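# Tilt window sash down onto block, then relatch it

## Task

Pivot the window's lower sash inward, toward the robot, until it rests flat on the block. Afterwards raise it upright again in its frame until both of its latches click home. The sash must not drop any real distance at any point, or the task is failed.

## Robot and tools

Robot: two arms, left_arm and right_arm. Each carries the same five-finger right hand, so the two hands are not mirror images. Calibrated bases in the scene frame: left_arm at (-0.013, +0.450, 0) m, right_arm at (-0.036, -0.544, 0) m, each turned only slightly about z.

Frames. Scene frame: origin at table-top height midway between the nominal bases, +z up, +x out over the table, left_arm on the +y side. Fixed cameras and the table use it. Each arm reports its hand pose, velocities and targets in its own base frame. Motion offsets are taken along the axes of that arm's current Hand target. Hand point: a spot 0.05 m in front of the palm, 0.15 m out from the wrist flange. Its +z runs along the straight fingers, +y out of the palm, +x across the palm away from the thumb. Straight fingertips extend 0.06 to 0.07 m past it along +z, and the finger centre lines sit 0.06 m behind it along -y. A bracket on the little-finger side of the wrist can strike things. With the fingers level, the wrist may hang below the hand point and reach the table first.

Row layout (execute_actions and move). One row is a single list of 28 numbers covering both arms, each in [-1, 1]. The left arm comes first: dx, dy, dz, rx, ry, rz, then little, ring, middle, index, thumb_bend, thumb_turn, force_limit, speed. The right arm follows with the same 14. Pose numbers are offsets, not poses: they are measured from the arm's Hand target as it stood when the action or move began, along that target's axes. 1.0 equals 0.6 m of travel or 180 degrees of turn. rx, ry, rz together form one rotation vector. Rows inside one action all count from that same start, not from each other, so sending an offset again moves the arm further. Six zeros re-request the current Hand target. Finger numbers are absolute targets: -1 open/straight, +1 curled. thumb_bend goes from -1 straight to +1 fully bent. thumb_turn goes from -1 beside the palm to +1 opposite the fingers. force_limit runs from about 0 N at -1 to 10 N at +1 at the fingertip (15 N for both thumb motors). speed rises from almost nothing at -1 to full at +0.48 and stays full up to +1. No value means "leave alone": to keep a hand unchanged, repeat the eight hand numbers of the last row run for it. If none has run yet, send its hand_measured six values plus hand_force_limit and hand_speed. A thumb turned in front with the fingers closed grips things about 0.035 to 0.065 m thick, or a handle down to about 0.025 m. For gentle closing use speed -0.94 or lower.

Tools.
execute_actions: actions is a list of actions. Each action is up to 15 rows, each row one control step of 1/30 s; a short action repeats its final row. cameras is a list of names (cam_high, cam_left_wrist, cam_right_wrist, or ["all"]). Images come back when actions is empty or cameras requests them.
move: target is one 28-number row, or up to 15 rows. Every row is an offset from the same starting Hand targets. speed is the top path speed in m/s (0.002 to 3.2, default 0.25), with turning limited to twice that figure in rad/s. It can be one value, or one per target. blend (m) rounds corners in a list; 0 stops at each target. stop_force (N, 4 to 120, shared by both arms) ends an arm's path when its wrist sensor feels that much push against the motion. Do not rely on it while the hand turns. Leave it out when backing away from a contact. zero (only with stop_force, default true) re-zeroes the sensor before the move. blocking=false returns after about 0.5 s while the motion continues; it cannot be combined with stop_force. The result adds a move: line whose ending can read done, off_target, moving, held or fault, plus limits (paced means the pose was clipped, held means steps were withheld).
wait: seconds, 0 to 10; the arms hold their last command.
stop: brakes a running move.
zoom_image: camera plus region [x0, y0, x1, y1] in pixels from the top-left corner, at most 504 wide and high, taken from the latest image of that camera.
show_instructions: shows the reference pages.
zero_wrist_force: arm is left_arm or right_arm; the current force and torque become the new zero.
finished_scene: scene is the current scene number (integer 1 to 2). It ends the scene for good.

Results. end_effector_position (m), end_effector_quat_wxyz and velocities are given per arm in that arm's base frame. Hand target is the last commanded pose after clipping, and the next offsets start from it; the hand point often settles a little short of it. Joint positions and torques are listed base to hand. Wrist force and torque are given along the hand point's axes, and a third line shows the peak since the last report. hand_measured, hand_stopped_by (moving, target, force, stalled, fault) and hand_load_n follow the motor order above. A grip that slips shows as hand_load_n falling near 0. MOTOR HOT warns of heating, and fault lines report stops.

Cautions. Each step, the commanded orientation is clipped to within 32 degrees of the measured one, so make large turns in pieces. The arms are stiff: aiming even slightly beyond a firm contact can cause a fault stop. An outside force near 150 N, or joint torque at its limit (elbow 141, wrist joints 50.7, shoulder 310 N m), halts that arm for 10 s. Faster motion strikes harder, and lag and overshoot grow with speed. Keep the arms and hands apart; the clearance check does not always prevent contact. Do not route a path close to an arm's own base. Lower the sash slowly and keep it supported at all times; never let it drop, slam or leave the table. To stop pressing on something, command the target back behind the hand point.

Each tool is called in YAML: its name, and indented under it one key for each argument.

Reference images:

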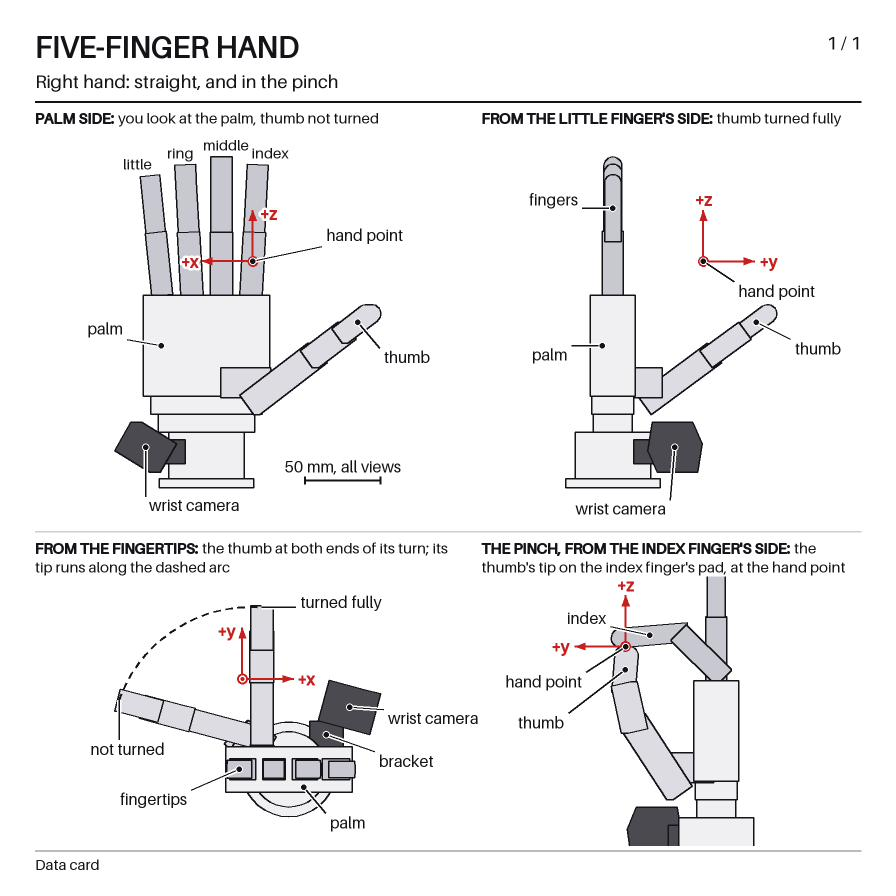

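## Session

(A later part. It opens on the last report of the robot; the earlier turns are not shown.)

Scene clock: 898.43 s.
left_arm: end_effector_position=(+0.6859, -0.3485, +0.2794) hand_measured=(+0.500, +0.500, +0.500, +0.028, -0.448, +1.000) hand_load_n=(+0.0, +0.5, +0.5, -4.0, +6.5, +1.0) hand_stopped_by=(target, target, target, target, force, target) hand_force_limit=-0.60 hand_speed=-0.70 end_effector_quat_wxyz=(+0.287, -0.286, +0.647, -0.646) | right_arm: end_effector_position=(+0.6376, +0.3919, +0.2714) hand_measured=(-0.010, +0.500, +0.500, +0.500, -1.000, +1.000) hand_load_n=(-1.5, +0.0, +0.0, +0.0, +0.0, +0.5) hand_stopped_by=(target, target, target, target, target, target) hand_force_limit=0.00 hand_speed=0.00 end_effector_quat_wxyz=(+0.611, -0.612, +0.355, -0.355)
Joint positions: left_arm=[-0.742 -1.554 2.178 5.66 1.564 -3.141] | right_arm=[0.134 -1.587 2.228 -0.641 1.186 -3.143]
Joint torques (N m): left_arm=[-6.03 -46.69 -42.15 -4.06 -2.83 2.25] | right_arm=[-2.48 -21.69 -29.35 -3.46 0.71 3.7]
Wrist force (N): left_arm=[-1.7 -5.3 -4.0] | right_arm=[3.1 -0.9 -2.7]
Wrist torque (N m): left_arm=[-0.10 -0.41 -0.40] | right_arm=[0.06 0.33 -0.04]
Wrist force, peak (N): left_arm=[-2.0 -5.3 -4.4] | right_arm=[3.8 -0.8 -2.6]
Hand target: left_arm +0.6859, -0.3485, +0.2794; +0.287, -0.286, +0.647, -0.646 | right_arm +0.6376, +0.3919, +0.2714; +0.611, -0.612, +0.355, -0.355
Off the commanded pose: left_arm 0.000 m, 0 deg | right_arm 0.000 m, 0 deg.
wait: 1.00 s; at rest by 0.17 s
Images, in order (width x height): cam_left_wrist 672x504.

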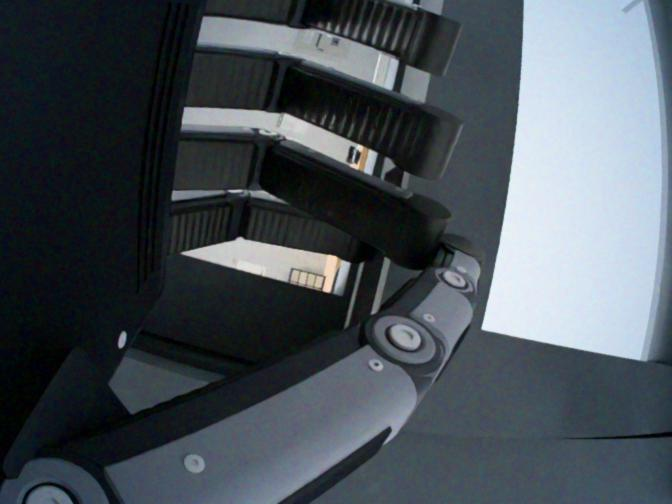

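move:
  target:
    - [0,0,0,0,0,0,0.5,0.5,0.5,0.01,-0.4,1,-0.6,-0.7,0,-0.0583,0,0,0,0,-0.01,0.5,0.5,0.5,-1,1,0,0]
    - [0,0,0,0,0,0,0.5,0.5,0.5,0.01,-0.4,1,-0.6,-0.7,-0.0745,-0.0583,-0.130,0,0,0,-0.01,0.5,0.5,0.5,-1,1,0,0]
  speed: [0.03,0.1]
  cameras: ["all"]

zoom_image:
  camera: "cam_high"
  region: [90, 150, 250, 250]

Scene clock: 961.83 s.
left_arm: end_effector_position=(+0.6859, -0.3485, +0.2794) hand_measured=(+0.500, +0.500, +0.500, +0.028, -0.448, +1.000) hand_load_n=(+0.0, +0.0, +1.0, -4.0, +6.0, +1.0) hand_stopped_by=(target, target, target, target, force, target) hand_force_limit=-0.60 hand_speed=-0.70 end_effector_quat_wxyz=(+0.287, -0.286, +0.647, -0.646) | right_arm: end_effector_position=(+0.5476, +0.3920, +0.3063) hand_measured=(-0.010, +0.500, +0.500, +0.500, -1.000, +1.000) hand_load_n=(+0.0, +0.0, +0.0, +0.0, +0.0, +0.0) hand_stopped_by=(target, target, target, target, target, target) hand_force_limit=0.00 hand_speed=0.00 end_effector_quat_wxyz=(+0.611, -0.612, +0.355, -0.355)
Joint positions: left_arm=[-0.742 -1.554 2.178 5.66 1.564 -3.141] | right_arm=[0.168 -1.776 2.316 -0.54 1.22 -3.143]
Joint torques (N m): left_arm=[-6.35 -45.66 -41.63 -3.77 -1.72 2.27] | right_arm=[-8.7 -8.37 -45.11 -4.31 -3.56 -0.85]
Wrist force (N): left_arm=[-1.7 -5.6 -4.4] | right_arm=[-0.3 -0.7 0.1]
Wrist torque (N m): left_arm=[-0.13 -0.41 -0.41] | right_arm=[-0.11 -0.03 -0.12]
Wrist force, peak (N): left_arm=[-1.9 -5.8 -4.5] | right_arm=[3.9 -0.7 -2.6]
Hand target: left_arm +0.6859, -0.3485, +0.2794; +0.287, -0.286, +0.647, -0.646 | right_arm +0.5477, +0.3920, +0.3064; +0.611, -0.612, +0.355, -0.355
Off the commanded pose: left_arm 0.000 m, 0 deg | right_arm 0.000 m, 0 deg.
move: done

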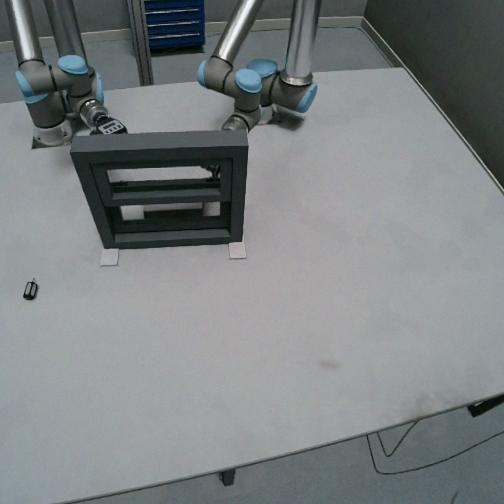

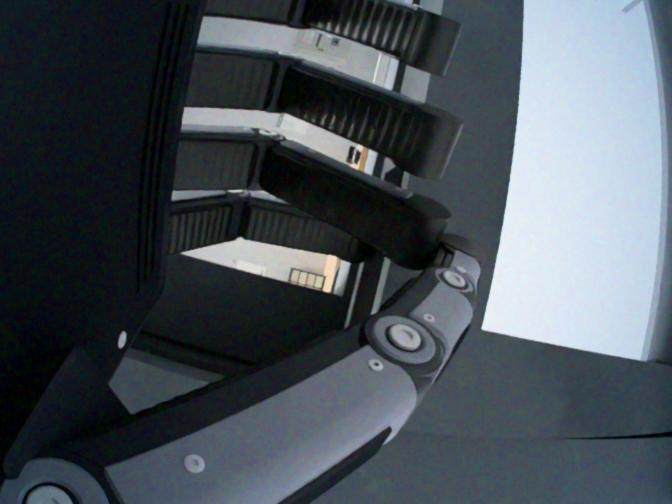

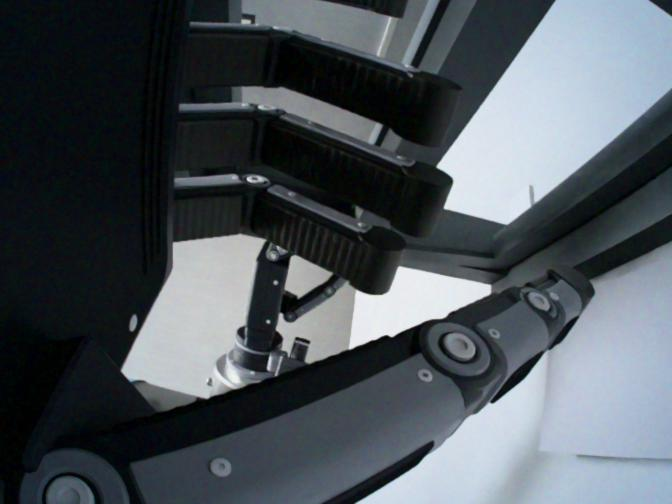

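Scaled by 3.150 from the camera's 504x504 image, which has a finer 720x720 frame.

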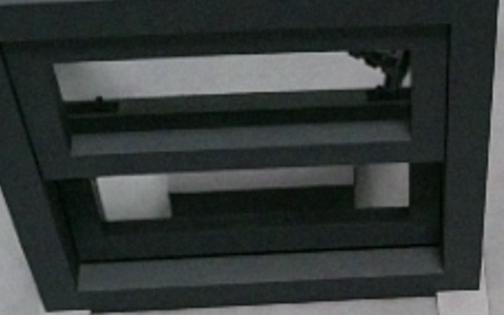

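move:
  target: [0,0,0,0,0,0,0.5,0.5,0.5,0.01,-0.4,1,-0.6,-0.7,0.0613,0.0517,0.0167,-0.4512,0.157,0.1414,-1,-1,-1,-1,-1,1,0,0]
  speed: 0.25
  cameras: ["all"]

Scene clock: 990.93 s.
left_arm: end_effector_position=(+0.6859, -0.3485, +0.2794) hand_measured=(+0.500, +0.500, +0.500, +0.028, -0.448, +1.000) hand_load_n=(+0.0, +0.0, +1.0, -4.0, +6.0, +1.0) hand_stopped_by=(target, target, target, target, force, target) hand_force_limit=-0.60 hand_speed=-0.70 end_effector_quat_wxyz=(+0.287, -0.286, +0.647, -0.646) | right_arm: end_effector_position=(+0.5747, +0.3650, +0.2754) hand_measured=(-1.000, -1.000, -1.000, -1.000, -1.000, +1.000) hand_load_n=(+0.0, +0.0, +0.0, +0.0, +0.0, +0.0) hand_stopped_by=(target, target, target, target, target, target) hand_force_limit=0.00 hand_speed=0.00 end_effector_quat_wxyz=(+0.035, -0.674, +0.737, -0.039)
Joint positions: left_arm=[-0.742 -1.554 2.178 5.66 1.564 -3.141] | right_arm=[0.247 -1.161 1.487 1.145 1.606 -2.808]
Joint torques (N m): left_arm=[-5.35 -45.5 -40.14 -3.14 0.14 2.03] | right_arm=[11.47 -60.43 -32.34 6.14 2.27 -4.2]
Wrist force (N): left_arm=[-1.8 -5.1 -4.3] | right_arm=[-0.8 -1.0 0.2]
Wrist torque (N m): left_arm=[-0.10 -0.39 -0.40] | right_arm=[-0.17 0.17 0.06]
Wrist force, peak (N): left_arm=[-1.7 -5.6 -4.7] | right_arm=[-0.4 -1.8 0.7]
Hand target: left_arm +0.6859, -0.3485, +0.2794; +0.287, -0.286, +0.647, -0.646 | right_arm +0.5746, +0.3650, +0.2754; +0.035, -0.674, +0.737, -0.039
Off the commanded pose: left_arm 0.000 m, 0 deg | right_arm 0.000 m, 0 deg.
move: done

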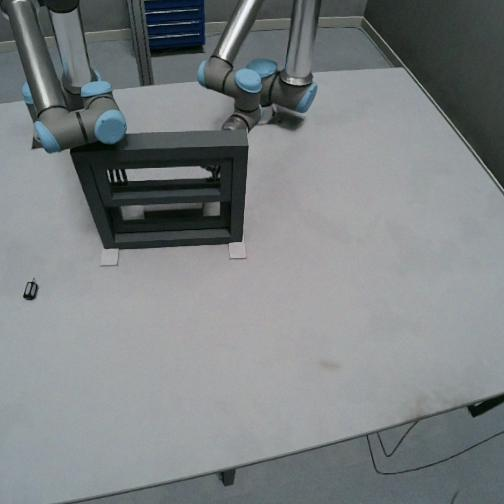

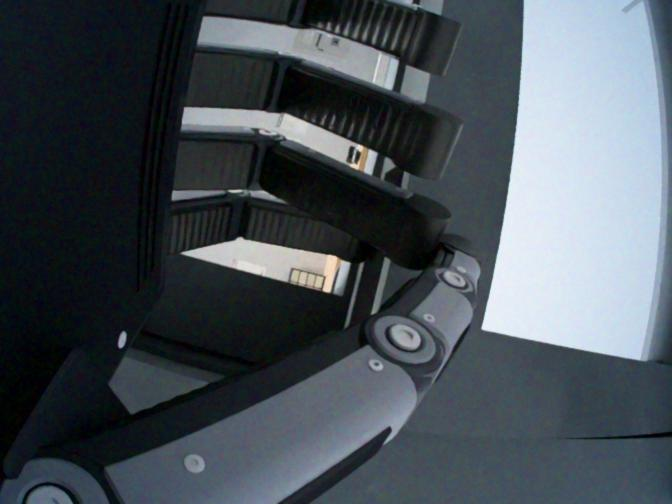

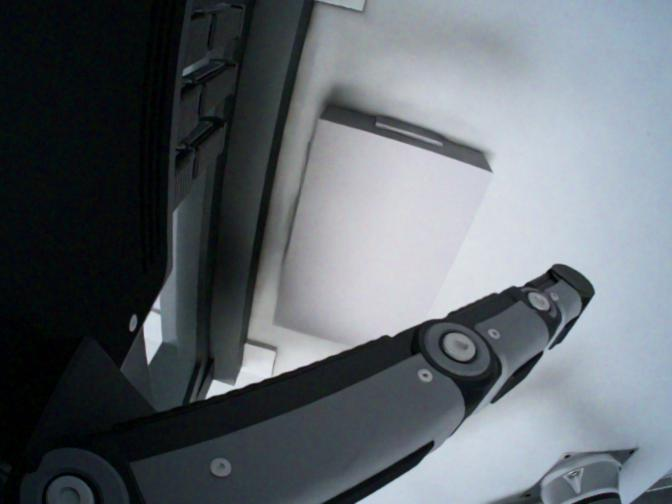

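move:
  target: [0,0,0,0,0,0,0.5,0.5,0.5,0.01,-0.4,1,-0.6,-0.7,0,-0.0583,0.006,0,0,0,-1,-1,-1,-1,-1,1,0,0]
  speed: 0.015
  stop_force: 4
  cameras: ["cam_right_wrist","cam_high"]

zoom_image:
  camera: "cam_high"
  region: [90, 150, 250, 250]

Scene clock: 1009.70 s.
left_arm: end_effector_position=(+0.6859, -0.3485, +0.2794) hand_measured=(+0.500, +0.500, +0.500, +0.028, -0.448, +1.000) hand_load_n=(+0.0, +0.0, +1.0, -4.0, +6.0, +0.5) hand_stopped_by=(target, target, target, target, force, target) hand_force_limit=-0.60 hand_speed=-0.70 end_effector_quat_wxyz=(+0.287, -0.286, +0.647, -0.646) | right_arm: end_effector_position=(+0.5889, +0.3637, +0.2754) hand_measured=(-1.000, -1.000, -1.000, -1.000, -1.000, +1.000) hand_load_n=(+0.0, +0.0, +0.0, +0.0, +0.0, +0.0) hand_stopped_by=(target, target, target, target, target, target) hand_force_limit=0.00 hand_speed=0.00 end_effector_quat_wxyz=(+0.035, -0.674, +0.737, -0.039)
Joint positions: left_arm=[-0.742 -1.554 2.178 5.66 1.564 -3.141] | right_arm=[0.24 -1.141 1.459 1.154 1.605 -2.815]
Joint torques (N m): left_arm=[-6.96 -42.03 -40.99 -3.06 1.57 1.88] | right_arm=[3.52 -79.36 -28.23 3.35 1.6 4.17]
Wrist force (N): left_arm=[-1.7 -5.0 -4.1] | right_arm=[-4.0 10.5 -3.0]
Wrist torque (N m): left_arm=[-0.10 -0.41 -0.40] | right_arm=[2.30 0.88 0.03]
Wrist force, peak (N): left_arm=[-2.1 -5.5 -4.5] | right_arm=[15.0 73.5 -7.9]
Hand target: left_arm +0.6859, -0.3485, +0.2794; +0.287, -0.286, +0.647, -0.646 | right_arm +0.5889, +0.3637, +0.2754; +0.035, -0.674, +0.737, -0.039 (not the last commanded pose)
Off the commanded pose: left_arm 0.000 m, 0 deg | right_arm 0.021 m, 0 deg.
move: contact (right_arm)
Images, in order (width x height): cam_high 504x504, cam_right_wrist 672x504.

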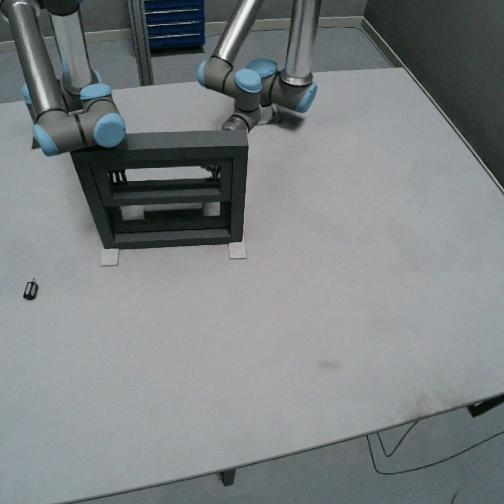

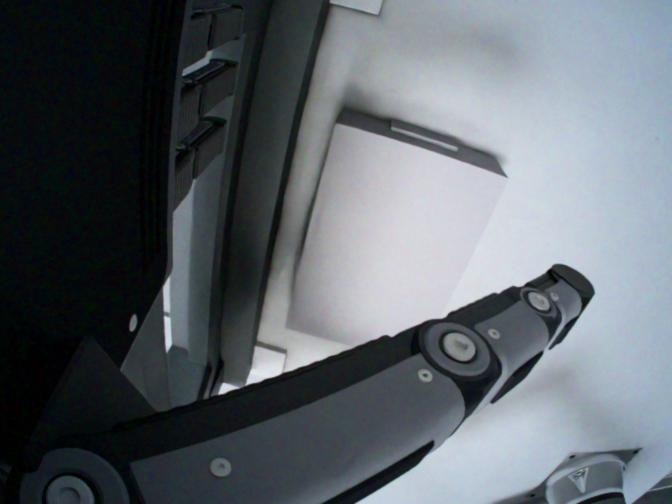

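Scaled by 3.150 from the camera's 504x504 image, which has a finer 720x720 frame.

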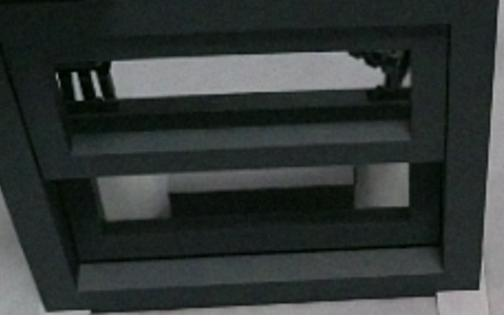

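move:
  target:
    - [0,0,0,0,0,0,0.5,0.5,0.5,0.01,-0.4,1,-0.6,-0.7,0,0.045,0,0,0,0,-1,-1,-1,-1,-1,1,0,0]
    - [0,0,0,0,0,0,0.5,0.5,0.5,0.01,-0.4,1,-0.6,-0.7,-0.0035,0.04,0.0243,0.1333,0,0,-1,-1,-1,-1,-1,1,0,0]
  speed: [0.05,0.2]

move:
  target: [0,0,0,0,0,0,0.5,0.5,0.5,0.01,-0.4,1,-0.6,-0.7,0,-0.0432,0.0249,0,0,0,-1,-1,-1,-1,-1,1,0,0]
  speed: 0.01
  stop_force: 4
  cameras: ["cam_right_wrist","cam_high"]

zoom_image:
  camera: "cam_high"
  region: [90, 150, 250, 250]

Scene clock: 1031.00 s.
left_arm: end_effector_position=(+0.6859, -0.3485, +0.2794) hand_measured=(+0.500, +0.500, +0.500, +0.028, -0.448, +1.000) hand_load_n=(+0.0, +0.0, +0.5, -4.0, +6.0, +0.5) hand_stopped_by=(target, target, target, target, force, target) hand_force_limit=-0.60 hand_speed=-0.70 end_effector_quat_wxyz=(+0.287, -0.286, +0.647, -0.646) | right_arm: end_effector_position=(+0.5667, +0.3678, +0.2585) hand_measured=(-1.000, -1.000, -1.000, -1.000, -1.000, +1.000) hand_load_n=(+0.0, +0.0, +0.0, +0.0, +0.0, +0.0) hand_stopped_by=(target, target, target, target, target, target) hand_force_limit=0.00 hand_speed=0.00 end_effector_quat_wxyz=(+0.174, -0.652, +0.712, -0.191)
Joint positions: left_arm=[-0.742 -1.554 2.178 5.66 1.564 -3.141] | right_arm=[0.322 -1.343 1.704 0.724 1.772 -2.782]
Joint torques (N m): left_arm=[-5.19 -41.45 -40.29 -2.86 2.74 2.04] | right_arm=[-6.48 -48.12 -37.64 1.42 -2.96 -4.16]
Wrist force (N): left_arm=[-1.6 -5.2 -4.3] | right_arm=[-0.6 -0.3 -0.1]
Wrist torque (N m): left_arm=[-0.10 -0.42 -0.40] | right_arm=[-0.09 0.09 0.00]
Wrist force, peak (N): left_arm=[-2.0 -5.7 -4.7] | right_arm=[-4.0 10.4 -3.1]
Hand target: left_arm +0.6859, -0.3485, +0.2794; +0.287, -0.286, +0.647, -0.646 | right_arm +0.5668, +0.3678, +0.2584; +0.174, -0.652, +0.712, -0.191
Off the commanded pose: left_arm 0.000 m, 0 deg | right_arm 0.000 m, 0 deg.
move: done

Scene clock: 1033.30 s.
left_arm: end_effector_position=(+0.6859, -0.3485, +0.2794) hand_measured=(+0.500, +0.500, +0.500, +0.028, -0.448, +1.000) hand_load_n=(+0.0, +0.0, +1.0, -4.0, +6.0, +0.5) hand_stopped_by=(target, target, target, target, force, target) hand_force_limit=-0.60 hand_speed=-0.70 end_effector_quat_wxyz=(+0.287, -0.286, +0.647, -0.646) | right_arm: end_effector_position=(+0.5801, +0.3666, +0.2584) hand_measured=(-1.000, -1.000, -1.000, -1.000, -1.000, +1.000) hand_load_n=(+0.0, +0.0, -3.5, +0.0, +0.0, +0.0) hand_stopped_by=(target, target, target, target, target, target) hand_force_limit=0.00 hand_speed=0.00 end_effector_quat_wxyz=(+0.174, -0.652, +0.712, -0.191)
Joint positions: left_arm=[-0.742 -1.554 2.178 5.66 1.564 -3.141] | right_arm=[0.312 -1.327 1.683 0.727 1.768 -2.791]
Joint torques (N m): left_arm=[-5.8 -39.94 -39.61 -2.27 3.31 1.79] | right_arm=[9.95 -71.63 -28.17 0.21 4.94 3.75]
Wrist force (N): left_arm=[-2.3 -5.1 -4.0] | right_arm=[-1.8 2.6 -0.9]
Wrist torque (N m): left_arm=[-0.12 -0.38 -0.42] | right_arm=[-0.19 0.05 -0.03]
Wrist force, peak (N): left_arm=[-2.0 -5.8 -4.4] | right_arm=[-1.3 3.9 -3.9]
Hand target: left_arm +0.6859, -0.3485, +0.2794; +0.287, -0.286, +0.647, -0.646 | right_arm +0.5801, +0.3666, +0.2584; +0.174, -0.652, +0.712, -0.191 (not the last commanded pose)
Off the commanded pose: left_arm 0.000 m, 0 deg | right_arm 0.017 m, 0 deg.
move: contact (right_arm)
Images, in order (width x height): cam_high 504x504, cam_right_wrist 672x504.

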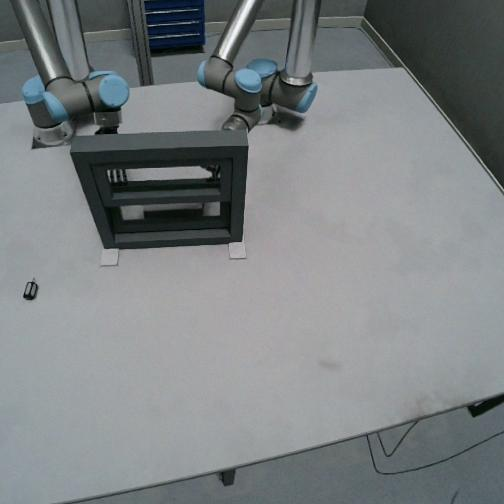

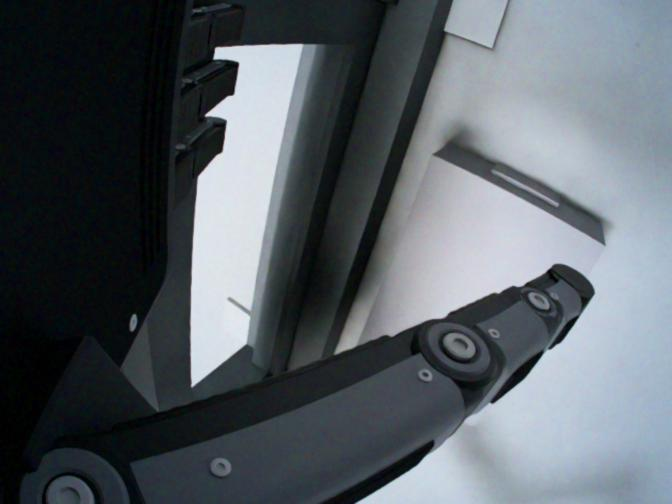

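Scaled by 3.150 from the camera's 504x504 image, which has a finer 720x720 frame.

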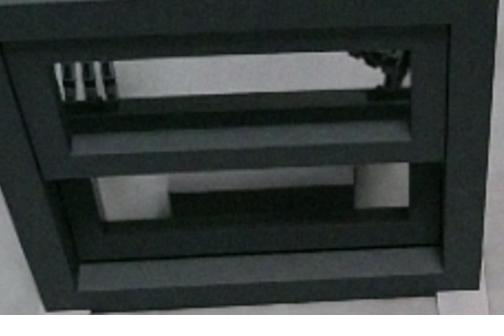

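execute_actions:
  actions:
    - [[0,0,0,0,0,0,0.5,0.5,0.5,0.01,-1,1,-0.6,-0.2,0,0,0,0,0,0,-1,-1,-1,-1,-1,1,0,0]]

move:
  target: [0.0,-0.0583,0,0,0,0,0.5,0.5,0.5,0.01,-1,1,-0.6,-0.2,0,0,0,0,0,0,-1,-1,-1,-1,-1,1,0,0]
  speed: 0.03
  cameras: ["cam_high"]

zoom_image:
  camera: "cam_high"
  region: [90, 150, 250, 250]

Scene clock: 1047.13 s.
left_arm: end_effector_position=(+0.6859, -0.3485, +0.2794) hand_measured=(+0.500, +0.500, +0.500, +0.028, -1.000, +1.000) hand_load_n=(+0.0, +0.0, +0.0, -3.5, +0.0, +0.0) hand_stopped_by=(target, target, target, target, target, target) hand_force_limit=-0.60 hand_speed=-0.20 end_effector_quat_wxyz=(+0.287, -0.286, +0.647, -0.646) | right_arm: end_effector_position=(+0.5801, +0.3666, +0.2584) hand_measured=(-1.000, -1.000, -1.000, -1.000, -1.000, +1.000) hand_load_n=(+0.0, +0.0, -3.5, +0.0, +0.0, +0.0) hand_stopped_by=(target, target, target, target, target, target) hand_force_limit=0.00 hand_speed=0.00 end_effector_quat_wxyz=(+0.174, -0.652, +0.712, -0.191)
Joint positions: left_arm=[-0.742 -1.554 2.178 5.66 1.564 -3.141] | right_arm=[0.312 -1.327 1.683 0.727 1.768 -2.791]
Joint torques (N m): left_arm=[-5.24 -39.83 -39.56 -2.5 3.85 1.88] | right_arm=[9.65 -68.88 -29.17 0.37 4.75 3.69]
Wrist force (N): left_arm=[-2.4 -5.2 -4.2] | right_arm=[-1.8 2.2 -1.3]
Wrist torque (N m): left_arm=[-0.09 -0.35 -0.43] | right_arm=[-0.22 0.08 -0.04]
Wrist force, peak (N): left_arm=[-2.5 -5.8 -3.9] | right_arm=[-2.3 2.8 -0.9]
Hand target: left_arm +0.6859, -0.3485, +0.2794; +0.287, -0.286, +0.647, -0.646 | right_arm +0.5801, +0.3666, +0.2584; +0.174, -0.652, +0.712, -0.191
Off the commanded pose: left_arm 0.000 m, 0 deg | right_arm 0.000 m, 0 deg.

Scene clock: 1048.57 s.
left_arm: end_effector_position=(+0.6859, -0.3486, +0.3147) hand_measured=(+0.500, +0.500, +0.500, +0.028, -1.000, +1.000) hand_load_n=(+0.0, +0.0, +0.0, +0.0, +0.0, +0.0) hand_stopped_by=(target, target, target, target, target, target) hand_force_limit=-0.60 hand_speed=-0.20 end_effector_quat_wxyz=(+0.287, -0.286, +0.647, -0.646) | right_arm: end_effector_position=(+0.5801, +0.3666, +0.2584) hand_measured=(-1.000, -1.000, -1.000, -1.000, -1.000, +1.000) hand_load_n=(+0.0, -0.5, -5.0, +0.0, +0.0, +0.0) hand_stopped_by=(target, target, target, target, target, target) hand_force_limit=0.00 hand_speed=0.00 end_effector_quat_wxyz=(+0.174, -0.652, +0.712, -0.191)
Joint positions: left_arm=[-0.742 -1.592 2.142 5.734 1.564 -3.141] | right_arm=[0.312 -1.327 1.683 0.727 1.768 -2.791]
Joint torques (N m): left_arm=[-11.52 -22.2 -28.36 -4.35 -2.43 2.05] | right_arm=[5.74 -67.61 -29.15 0.56 4.57 3.79]
Wrist force (N): left_arm=[0.8 -3.1 -0.1] | right_arm=[-2.0 3.1 -2.5]
Wrist torque (N m): left_arm=[-0.15 -0.36 -0.38] | right_arm=[-0.18 0.12 -0.03]
Wrist force, peak (N): left_arm=[-2.2 -5.2 -4.1] | right_arm=[-1.9 3.5 -2.5]
Hand target: left_arm +0.6859, -0.3485, +0.3144; +0.287, -0.286, +0.647, -0.646 | right_arm +0.5801, +0.3666, +0.2584; +0.174, -0.652, +0.712, -0.191
Off the commanded pose: left_arm 0.000 m, 0 deg | right_arm 0.000 m, 0 deg.
move: done
Images, in order (width x height): cam_high 504x504.

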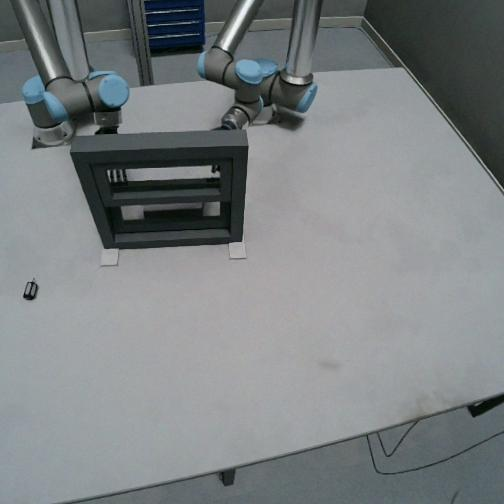

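Scaled by 3.150 from the camera's 504x504 image, which has a finer 720x720 frame.

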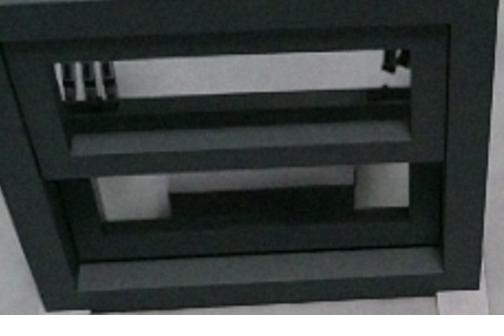

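move:
  target:
    - [0.119,0,-0.162,0,0,0,0.5,0.5,0.5,0.01,-1,1,0,0,0,0,0,0,0,0,-1,-1,-1,-1,-1,1,0,0]
    - [0.039,0.08,-0.189,-0.3223,-0.176,-0.1017,-1,-1,-1,-1,-1,1,0,0,0,0,0,0,0,0,-1,-1,-1,-1,-1,1,0,0]
  speed: [0.1,0.2]
  cameras: ["all"]

Scene clock: 1068.00 s.
left_arm: end_effector_position=(+0.5864, -0.2896, +0.2654) hand_measured=(-1.000, -1.000, -1.000, -1.000, -1.000, +1.000) hand_load_n=(-0.5, +0.0, -0.5, +0.0, +0.0, +0.5) hand_stopped_by=(target, target, target, target, target, target) hand_force_limit=0.00 hand_speed=0.00 end_effector_quat_wxyz=(+0.257, -0.524, +0.649, -0.488) | right_arm: end_effector_position=(+0.5801, +0.3666, +0.2584) hand_measured=(-1.000, -1.000, -1.000, -1.000, -1.000, +1.000) hand_load_n=(+0.0, +0.0, -4.5, +0.0, +0.0, +0.0) hand_stopped_by=(target, target, target, target, target, target) hand_force_limit=0.00 hand_speed=0.00 end_effector_quat_wxyz=(+0.174, -0.652, +0.712, -0.191)
Joint positions: left_arm=[-0.939 -1.668 2.128 6.282 1.085 -3.562] | right_arm=[0.312 -1.327 1.683 0.727 1.768 -2.791]
Joint torques (N m): left_arm=[13.99 -42.09 -42.99 -0.73 2.95 -2.8] | right_arm=[-1.47 -54.26 -31.09 1.73 4.6 3.84]
Wrist force (N): left_arm=[0.5 -2.5 -0.6] | right_arm=[-1.5 3.0 -2.3]
Wrist torque (N m): left_arm=[-0.11 -0.15 -0.25] | right_arm=[-0.22 0.05 0.00]
Wrist force, peak (N): left_arm=[1.0 -3.6 0.2] | right_arm=[-2.1 3.5 -2.6]
Hand target: left_arm +0.5861, -0.2897, +0.2665; +0.188, -0.624, +0.717, -0.247 | right_arm +0.5801, +0.3666, +0.2584; +0.174, -0.652, +0.712, -0.191
Off the commanded pose: left_arm 0.001 m, 39 deg; orientation clipped | right_arm 0.000 m, 0 deg.
joint sent to its limit (left arm) — joint 4 (wrist 1), upper limit. The joint targets are off in orientation, not in position.
move: off_target (left_arm); target 2's new numbers were sent with left_arm's hand 0.001 m and 39 deg from that target; limits=paced

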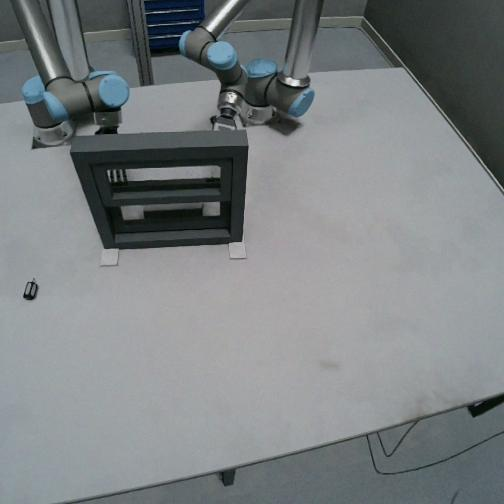

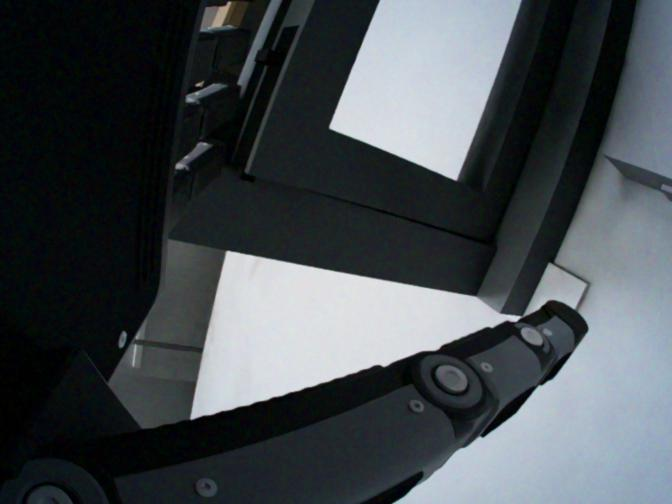

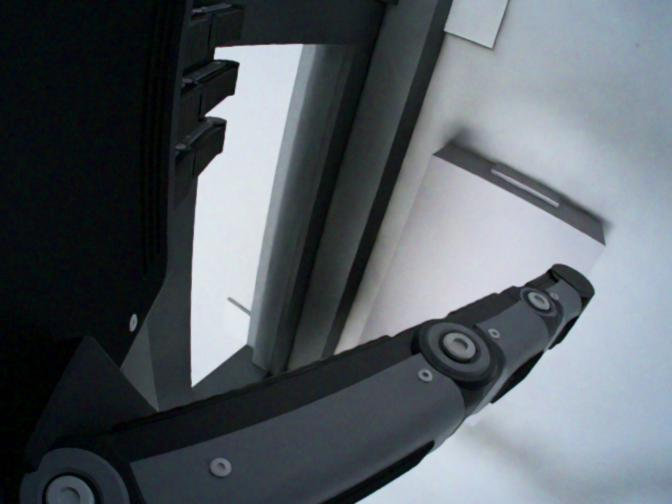

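move:
  target: [-0.191,0.122,-0.273,0.3,-0.014,0.007,-1,-1,-1,-1,-1,1,0,0,0,0,0,0,0,0,-1,-1,-1,-1,-1,-1,0,0]
  speed: 0.2

move:
  target: [0,0,0,0,0,0,-1,-1,-1,-1,-1,1,0,0,0.005,0.067,0,0,0,0,-1,-1,-1,-1,-1,-1,0,0]
  speed: 0.03
  cameras: ["all"]

zoom_image:
  camera: "cam_high"
  region: [90, 150, 250, 250]

Scene clock: 1124.97 s.
left_arm: end_effector_position=(+0.4500, -0.1496, +0.3510) hand_measured=(-1.000, -1.000, -1.000, -1.000, -1.000, +1.000) hand_load_n=(+0.0, +0.0, +0.0, +0.0, -0.5, +0.0) hand_stopped_by=(target, target, target, target, target, target) hand_force_limit=0.00 hand_speed=0.00 end_effector_quat_wxyz=(+0.469, -0.468, +0.529, -0.530) end_effector_velocity=(+0.000, +0.000, +0.000) end_effector_angular_velocity=(+0.001, +0.001, -0.001) | right_arm: end_effector_position=(+0.5801, +0.3666, +0.2584) hand_measured=(-1.000, -1.000, -1.000, -1.000, -1.000, -1.000) hand_load_n=(+0.0, +0.0, -4.5, +0.0, +0.0, +0.0) hand_stopped_by=(target, target, target, target, target, target) hand_force_limit=0.00 hand_speed=0.00 end_effector_quat_wxyz=(+0.174, -0.652, +0.712, -0.191)
Joint positions: left_arm=[-1.526 -2.298 2.488 6.083 0.168 -3.132] | right_arm=[0.312 -1.327 1.683 0.727 1.768 -2.79]
Joint velocities: left_arm=[0 0 0 0.005 0.001 -0.004] | right_arm=[within noise]
Joint torques (N m): left_arm=[-4.18 24.56 -41.98 1.18 0.78 -2.67] | right_arm=[-1.67 -47.99 -31.85 2.29 4.39 3.58]
Wrist force (N): left_arm=[0.6 -2.8 -0.3] | right_arm=[-1.9 3.0 -2.4]
Wrist torque (N m): left_arm=[-0.09 -0.34 -0.30] | right_arm=[-0.20 0.11 -0.03]
Wrist force, peak (N): left_arm=[0.7 -3.4 -0.4] | right_arm=[-2.0 3.5 -2.6]
Hand target: left_arm +0.4500, -0.1496, +0.3511; +0.469, -0.468, +0.529, -0.530 | right_arm +0.5801, +0.3666, +0.2584; +0.174, -0.652, +0.712, -0.191
Off the commanded pose: left_arm 0.000 m, 0 deg | right_arm 0.000 m, 0 deg.
move: done

Scene clock: 1126.57 s.
left_arm: end_effector_position=(+0.4500, -0.1496, +0.3511) hand_measured=(-1.000, -1.000, -1.000, -1.000, -1.000, +1.000) hand_load_n=(+0.0, +0.0, +0.0, -0.5, +0.0, +0.0) hand_stopped_by=(target, target, target, target, target, target) hand_force_limit=0.00 hand_speed=0.00 end_effector_quat_wxyz=(+0.469, -0.468, +0.529, -0.530) | right_arm: end_effector_position=(+0.5450, +0.3667, +0.2383) hand_measured=(-1.000, -1.000, -1.000, -1.000, -1.000, -1.000) hand_load_n=(+0.0, -3.5, +0.0, +0.0, +0.0, +0.0) hand_stopped_by=(target, target, target, target, target, target) hand_force_limit=0.00 hand_speed=0.00 end_effector_quat_wxyz=(+0.174, -0.652, +0.712, -0.191)
Joint positions: left_arm=[-1.526 -2.298 2.488 6.083 0.168 -3.132] | right_arm=[0.332 -1.36 1.763 0.683 1.777 -2.773]
Joint torques (N m): left_arm=[-6.83 27.01 -48.75 1.61 -3.2 -2.76] | right_arm=[-3.73 -40.97 -48.16 4.55 3.21 0.7]
Wrist force (N): left_arm=[0.7 -2.8 -0.5] | right_arm=[-1.3 3.1 -1.6]
Wrist torque (N m): left_arm=[-0.07 -0.35 -0.29] | right_arm=[-0.05 0.09 -0.01]
Wrist force, peak (N): left_arm=[0.8 -3.3 -0.3] | right_arm=[-2.1 3.0 -2.3]
Hand target: left_arm +0.4500, -0.1496, +0.3511; +0.469, -0.468, +0.529, -0.530 | right_arm +0.5452, +0.3667, +0.2383; +0.174, -0.652, +0.712, -0.191
Off the commanded pose: left_arm 0.000 m, 0 deg | right_arm 0.000 m, 0 deg.
move: done

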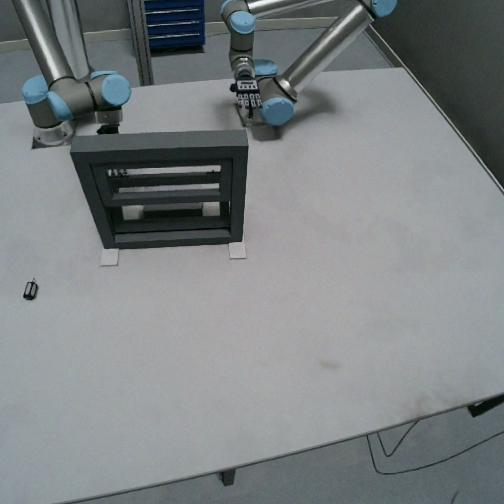

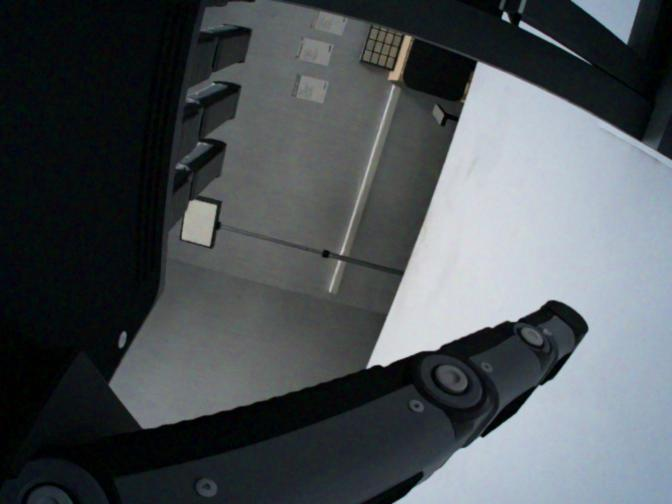

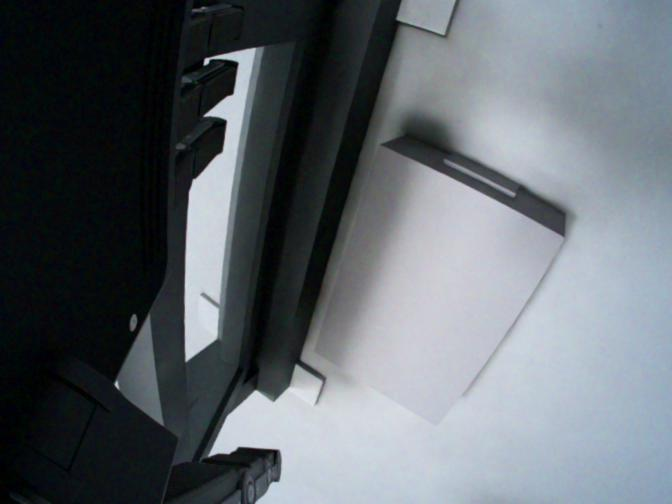

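Scaled by 3.150 from the camera's 504x504 image, which has a finer 720x720 frame.

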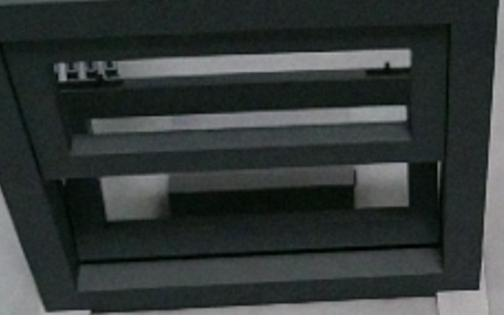

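move:
  target:
    - [0,0,0,0,0,0,-1,-1,-1,-1,-1,1,0,0,0.0045,0.0638,0.0075,0,0,0,-1,-1,-1,-1,-1,-1,0,0]
    - [0,0,0,0,0,0,-1,-1,-1,-1,-1,1,0,0,0.011,0.163,0.0322,0.0458,0,0,-1,-1,-1,-1,-1,-1,0,0]
  speed: 0.04
  blend: [0.01,0]
  cameras: ["cam_right_wrist","cam_high"]

zoom_image:
  camera: "cam_high"
  region: [90, 150, 250, 250]

Scene clock: 1139.00 s.
left_arm: end_effector_position=(+0.4500, -0.1496, +0.3511) hand_measured=(-1.000, -1.000, -1.000, -1.000, -1.000, +1.000) hand_load_n=(+0.0, +0.0, +0.0, +0.0, +0.0, +0.0) hand_stopped_by=(target, target, target, target, target, target) hand_force_limit=0.00 hand_speed=0.00 end_effector_quat_wxyz=(+0.469, -0.468, +0.529, -0.530) | right_arm: end_effector_position=(+0.4697, +0.3666, +0.1728) hand_measured=(-1.000, -1.000, -1.000, -1.000, -1.000, -1.000) hand_load_n=(+0.0, -3.0, +0.0, +0.0, +0.0, +0.0) hand_stopped_by=(target, target, target, target, target, target) hand_force_limit=0.00 hand_speed=0.00 end_effector_quat_wxyz=(+0.221, -0.638, +0.697, -0.242)
Joint positions: left_arm=[-1.526 -2.298 2.488 6.083 0.168 -3.132] | right_arm=[0.42 -1.451 2.006 0.413 1.877 -2.73]
Joint torques (N m): left_arm=[-6.53 26.98 -48.3 2.04 -3.52 -3.01] | right_arm=[-9.46 -29.31 -44.31 4.04 -1.89 0.34]
Wrist force (N): left_arm=[0.8 -3.0 -0.6] | right_arm=[-0.5 5.3 2.4]
Wrist torque (N m): left_arm=[-0.11 -0.36 -0.29] | right_arm=[-0.41 -0.06 0.08]
Wrist force, peak (N): left_arm=[0.9 -3.3 -0.5] | right_arm=[-4.5 3.0 -3.4]
Hand target: left_arm +0.4500, -0.1496, +0.3511; +0.469, -0.468, +0.529, -0.530 | right_arm +0.4698, +0.3666, +0.1727; +0.221, -0.638, +0.697, -0.242
Off the commanded pose: left_arm 0.000 m, 0 deg | right_arm 0.000 m, 0 deg.
move: done
Images, in order (width x height): cam_high 504x504, cam_right_wrist 672x504.

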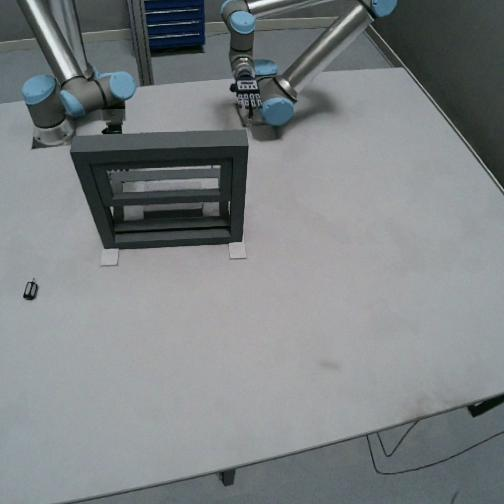

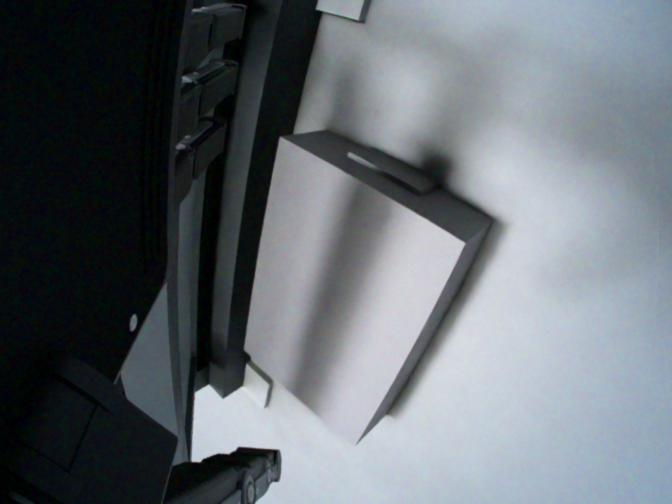

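Scaled by 3.150 from the camera's 504x504 image, which has a finer 720x720 frame.

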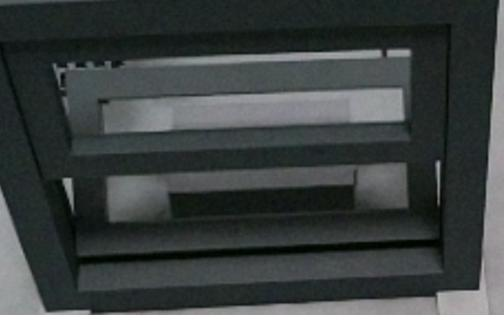

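move:
  target:
    - [0,0,0,0,0,0,-1,-1,-1,-1,-1,1,0,0,0.0215,0.0952,0.033,0.0458,0,0,-1,-1,-1,-1,-1,-1,0,0]
    - [0,0,0,0,0,0,-1,-1,-1,-1,-1,1,0,0,0.0245,0.1825,0.0895,0.0917,0,0,-1,-1,-1,-1,-1,-1,0,0]
  speed: 0.04
  blend: [0.01,0]
  cameras: ["cam_right_wrist","cam_high","cam_left_wrist"]

zoom_image:
  camera: "cam_high"
  region: [90, 150, 250, 250]

Scene clock: 1153.77 s.
left_arm: end_effector_position=(+0.4500, -0.1496, +0.3511) hand_measured=(-1.000, -1.000, -1.000, -1.000, -1.000, +1.000) hand_load_n=(-0.5, +0.0, +0.0, +0.0, +0.5, +0.0) hand_stopped_by=(target, target, target, target, target, target) hand_force_limit=0.00 hand_speed=0.00 end_effector_quat_wxyz=(+0.469, -0.468, +0.529, -0.530) | right_arm: end_effector_position=(+0.4158, +0.3565, +0.0626) hand_measured=(-1.000, -1.000, -1.000, -1.000, -1.000, -1.000) hand_load_n=(+0.0, -2.5, -4.0, -1.5, +0.0, +0.0) hand_stopped_by=(target, target, target, target, target, target) hand_force_limit=0.00 hand_speed=0.00 end_effector_quat_wxyz=(+0.310, -0.600, +0.655, -0.339)
Joint positions: left_arm=[-1.526 -2.298 2.488 6.083 0.168 -3.132] | right_arm=[0.542 -1.442 2.299 -0.138 2.074 -2.744]
Joint torques (N m): left_arm=[-7.26 26.51 -48.46 1.61 -3.54 -2.92] | right_arm=[-11.6 -52.42 -38.49 2.1 -1.83 -2.02]
Wrist force (N): left_arm=[1.0 -2.9 -0.5] | right_arm=[-0.2 6.9 3.5]
Wrist torque (N m): left_arm=[-0.09 -0.39 -0.28] | right_arm=[-0.73 -0.07 0.19]
Wrist force, peak (N): left_arm=[0.8 -3.4 -0.1] | right_arm=[-0.2 6.9 3.5]
Hand target: left_arm +0.4500, -0.1496, +0.3511; +0.469, -0.468, +0.529, -0.530 | right_arm +0.4159, +0.3565, +0.0628; +0.310, -0.600, +0.655, -0.339
Off the commanded pose: left_arm 0.000 m, 0 deg | right_arm 0.000 m, 0 deg.
move: done

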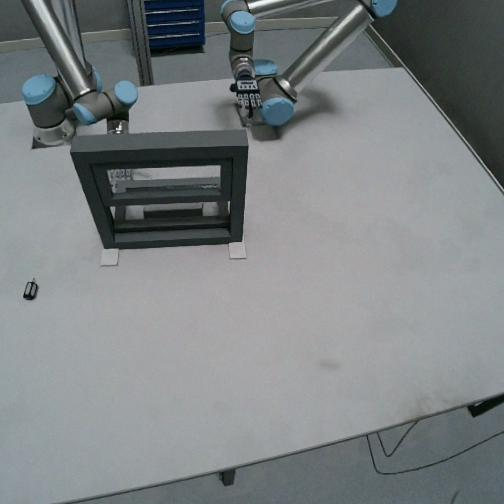

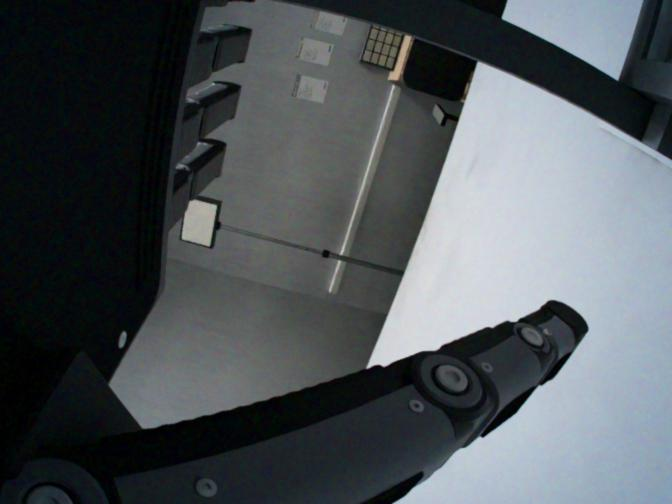

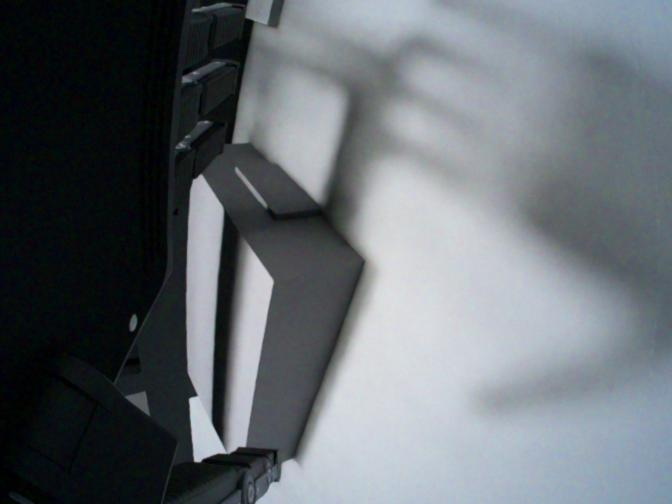

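Scaled by 3.150 from the camera's 504x504 image, which has a finer 720x720 frame.

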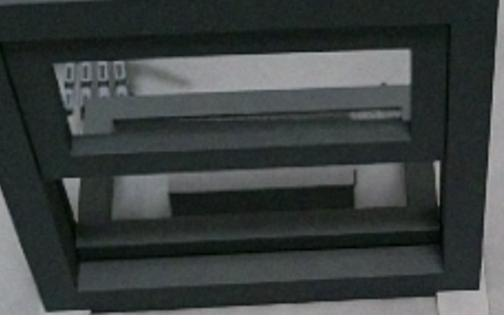

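move:
  target: [0,0,0,0,0,0,-1,-1,-1,-1,-1,1,0,0,0.0007,0.0557,0.029,0.0275,0,0,-1,-1,-1,-1,-1,-1,0,0]
  speed: 0.02
  cameras: ["cam_right_wrist","cam_high"]

zoom_image:
  camera: "cam_high"
  region: [90, 150, 250, 250]

Scene clock: 1164.37 s.
left_arm: end_effector_position=(+0.4500, -0.1496, +0.3511) hand_measured=(-1.000, -1.000, -1.000, -1.000, -1.000, +1.000) hand_load_n=(+0.0, +0.0, +0.0, +0.0, +0.0, +0.0) hand_stopped_by=(target, target, target, target, target, target) hand_force_limit=0.00 hand_speed=0.00 end_effector_quat_wxyz=(+0.469, -0.468, +0.529, -0.530) | right_arm: end_effector_position=(+0.4107, +0.3564, +0.0253) hand_measured=(-1.000, -1.000, -1.000, -1.000, -1.000, -1.000) hand_load_n=(+0.0, +0.0, +0.0, +0.0, +0.0, -0.5) hand_stopped_by=(target, target, target, target, target, target) hand_force_limit=0.00 hand_speed=0.00 end_effector_quat_wxyz=(+0.336, -0.586, +0.640, -0.367)
Joint positions: left_arm=[-1.526 -2.298 2.488 6.083 0.168 -3.132] | right_arm=[0.577 -1.382 2.361 -0.339 2.133 -2.765]
Joint torques (N m): left_arm=[-6.87 26.03 -47.92 1.64 -3.5 -2.65] | right_arm=[-4.65 -50.84 -30.79 3.45 -2.15 -1.41]
Wrist force (N): left_arm=[0.5 -3.1 -0.3] | right_arm=[-0.7 0.0 0.1]
Wrist torque (N m): left_arm=[-0.12 -0.33 -0.30] | right_arm=[-0.04 0.14 -0.01]
Wrist force, peak (N): left_arm=[1.1 -3.2 -0.8] | right_arm=[2.6 8.0 -1.3]
Hand target: left_arm +0.4500, -0.1496, +0.3511; +0.469, -0.468, +0.529, -0.530 | right_arm +0.4108, +0.3565, +0.0255; +0.336, -0.586, +0.640, -0.367
Off the commanded pose: left_arm 0.000 m, 0 deg | right_arm 0.000 m, 0 deg.
move: done
Images, in order (width x height): cam_high 504x504, cam_right_wrist 672x504.

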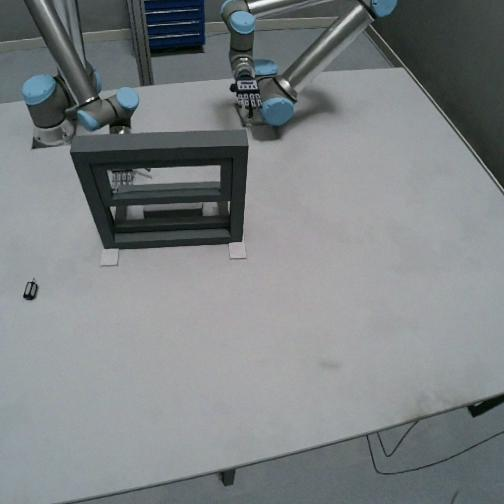

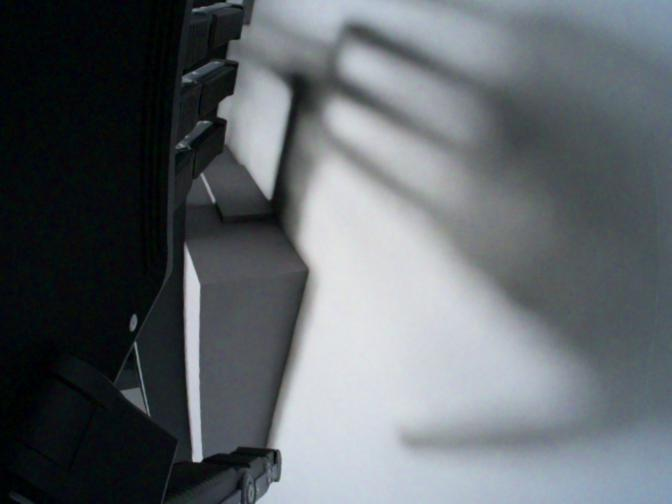

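Scaled by 3.150 from the camera's 504x504 image, which has a finer 720x720 frame.

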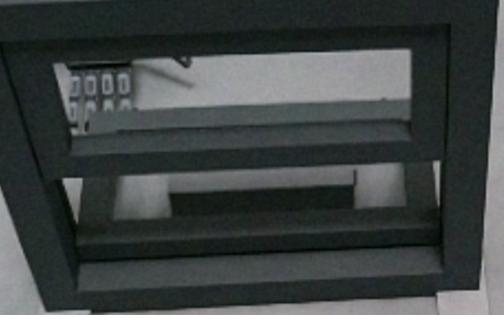

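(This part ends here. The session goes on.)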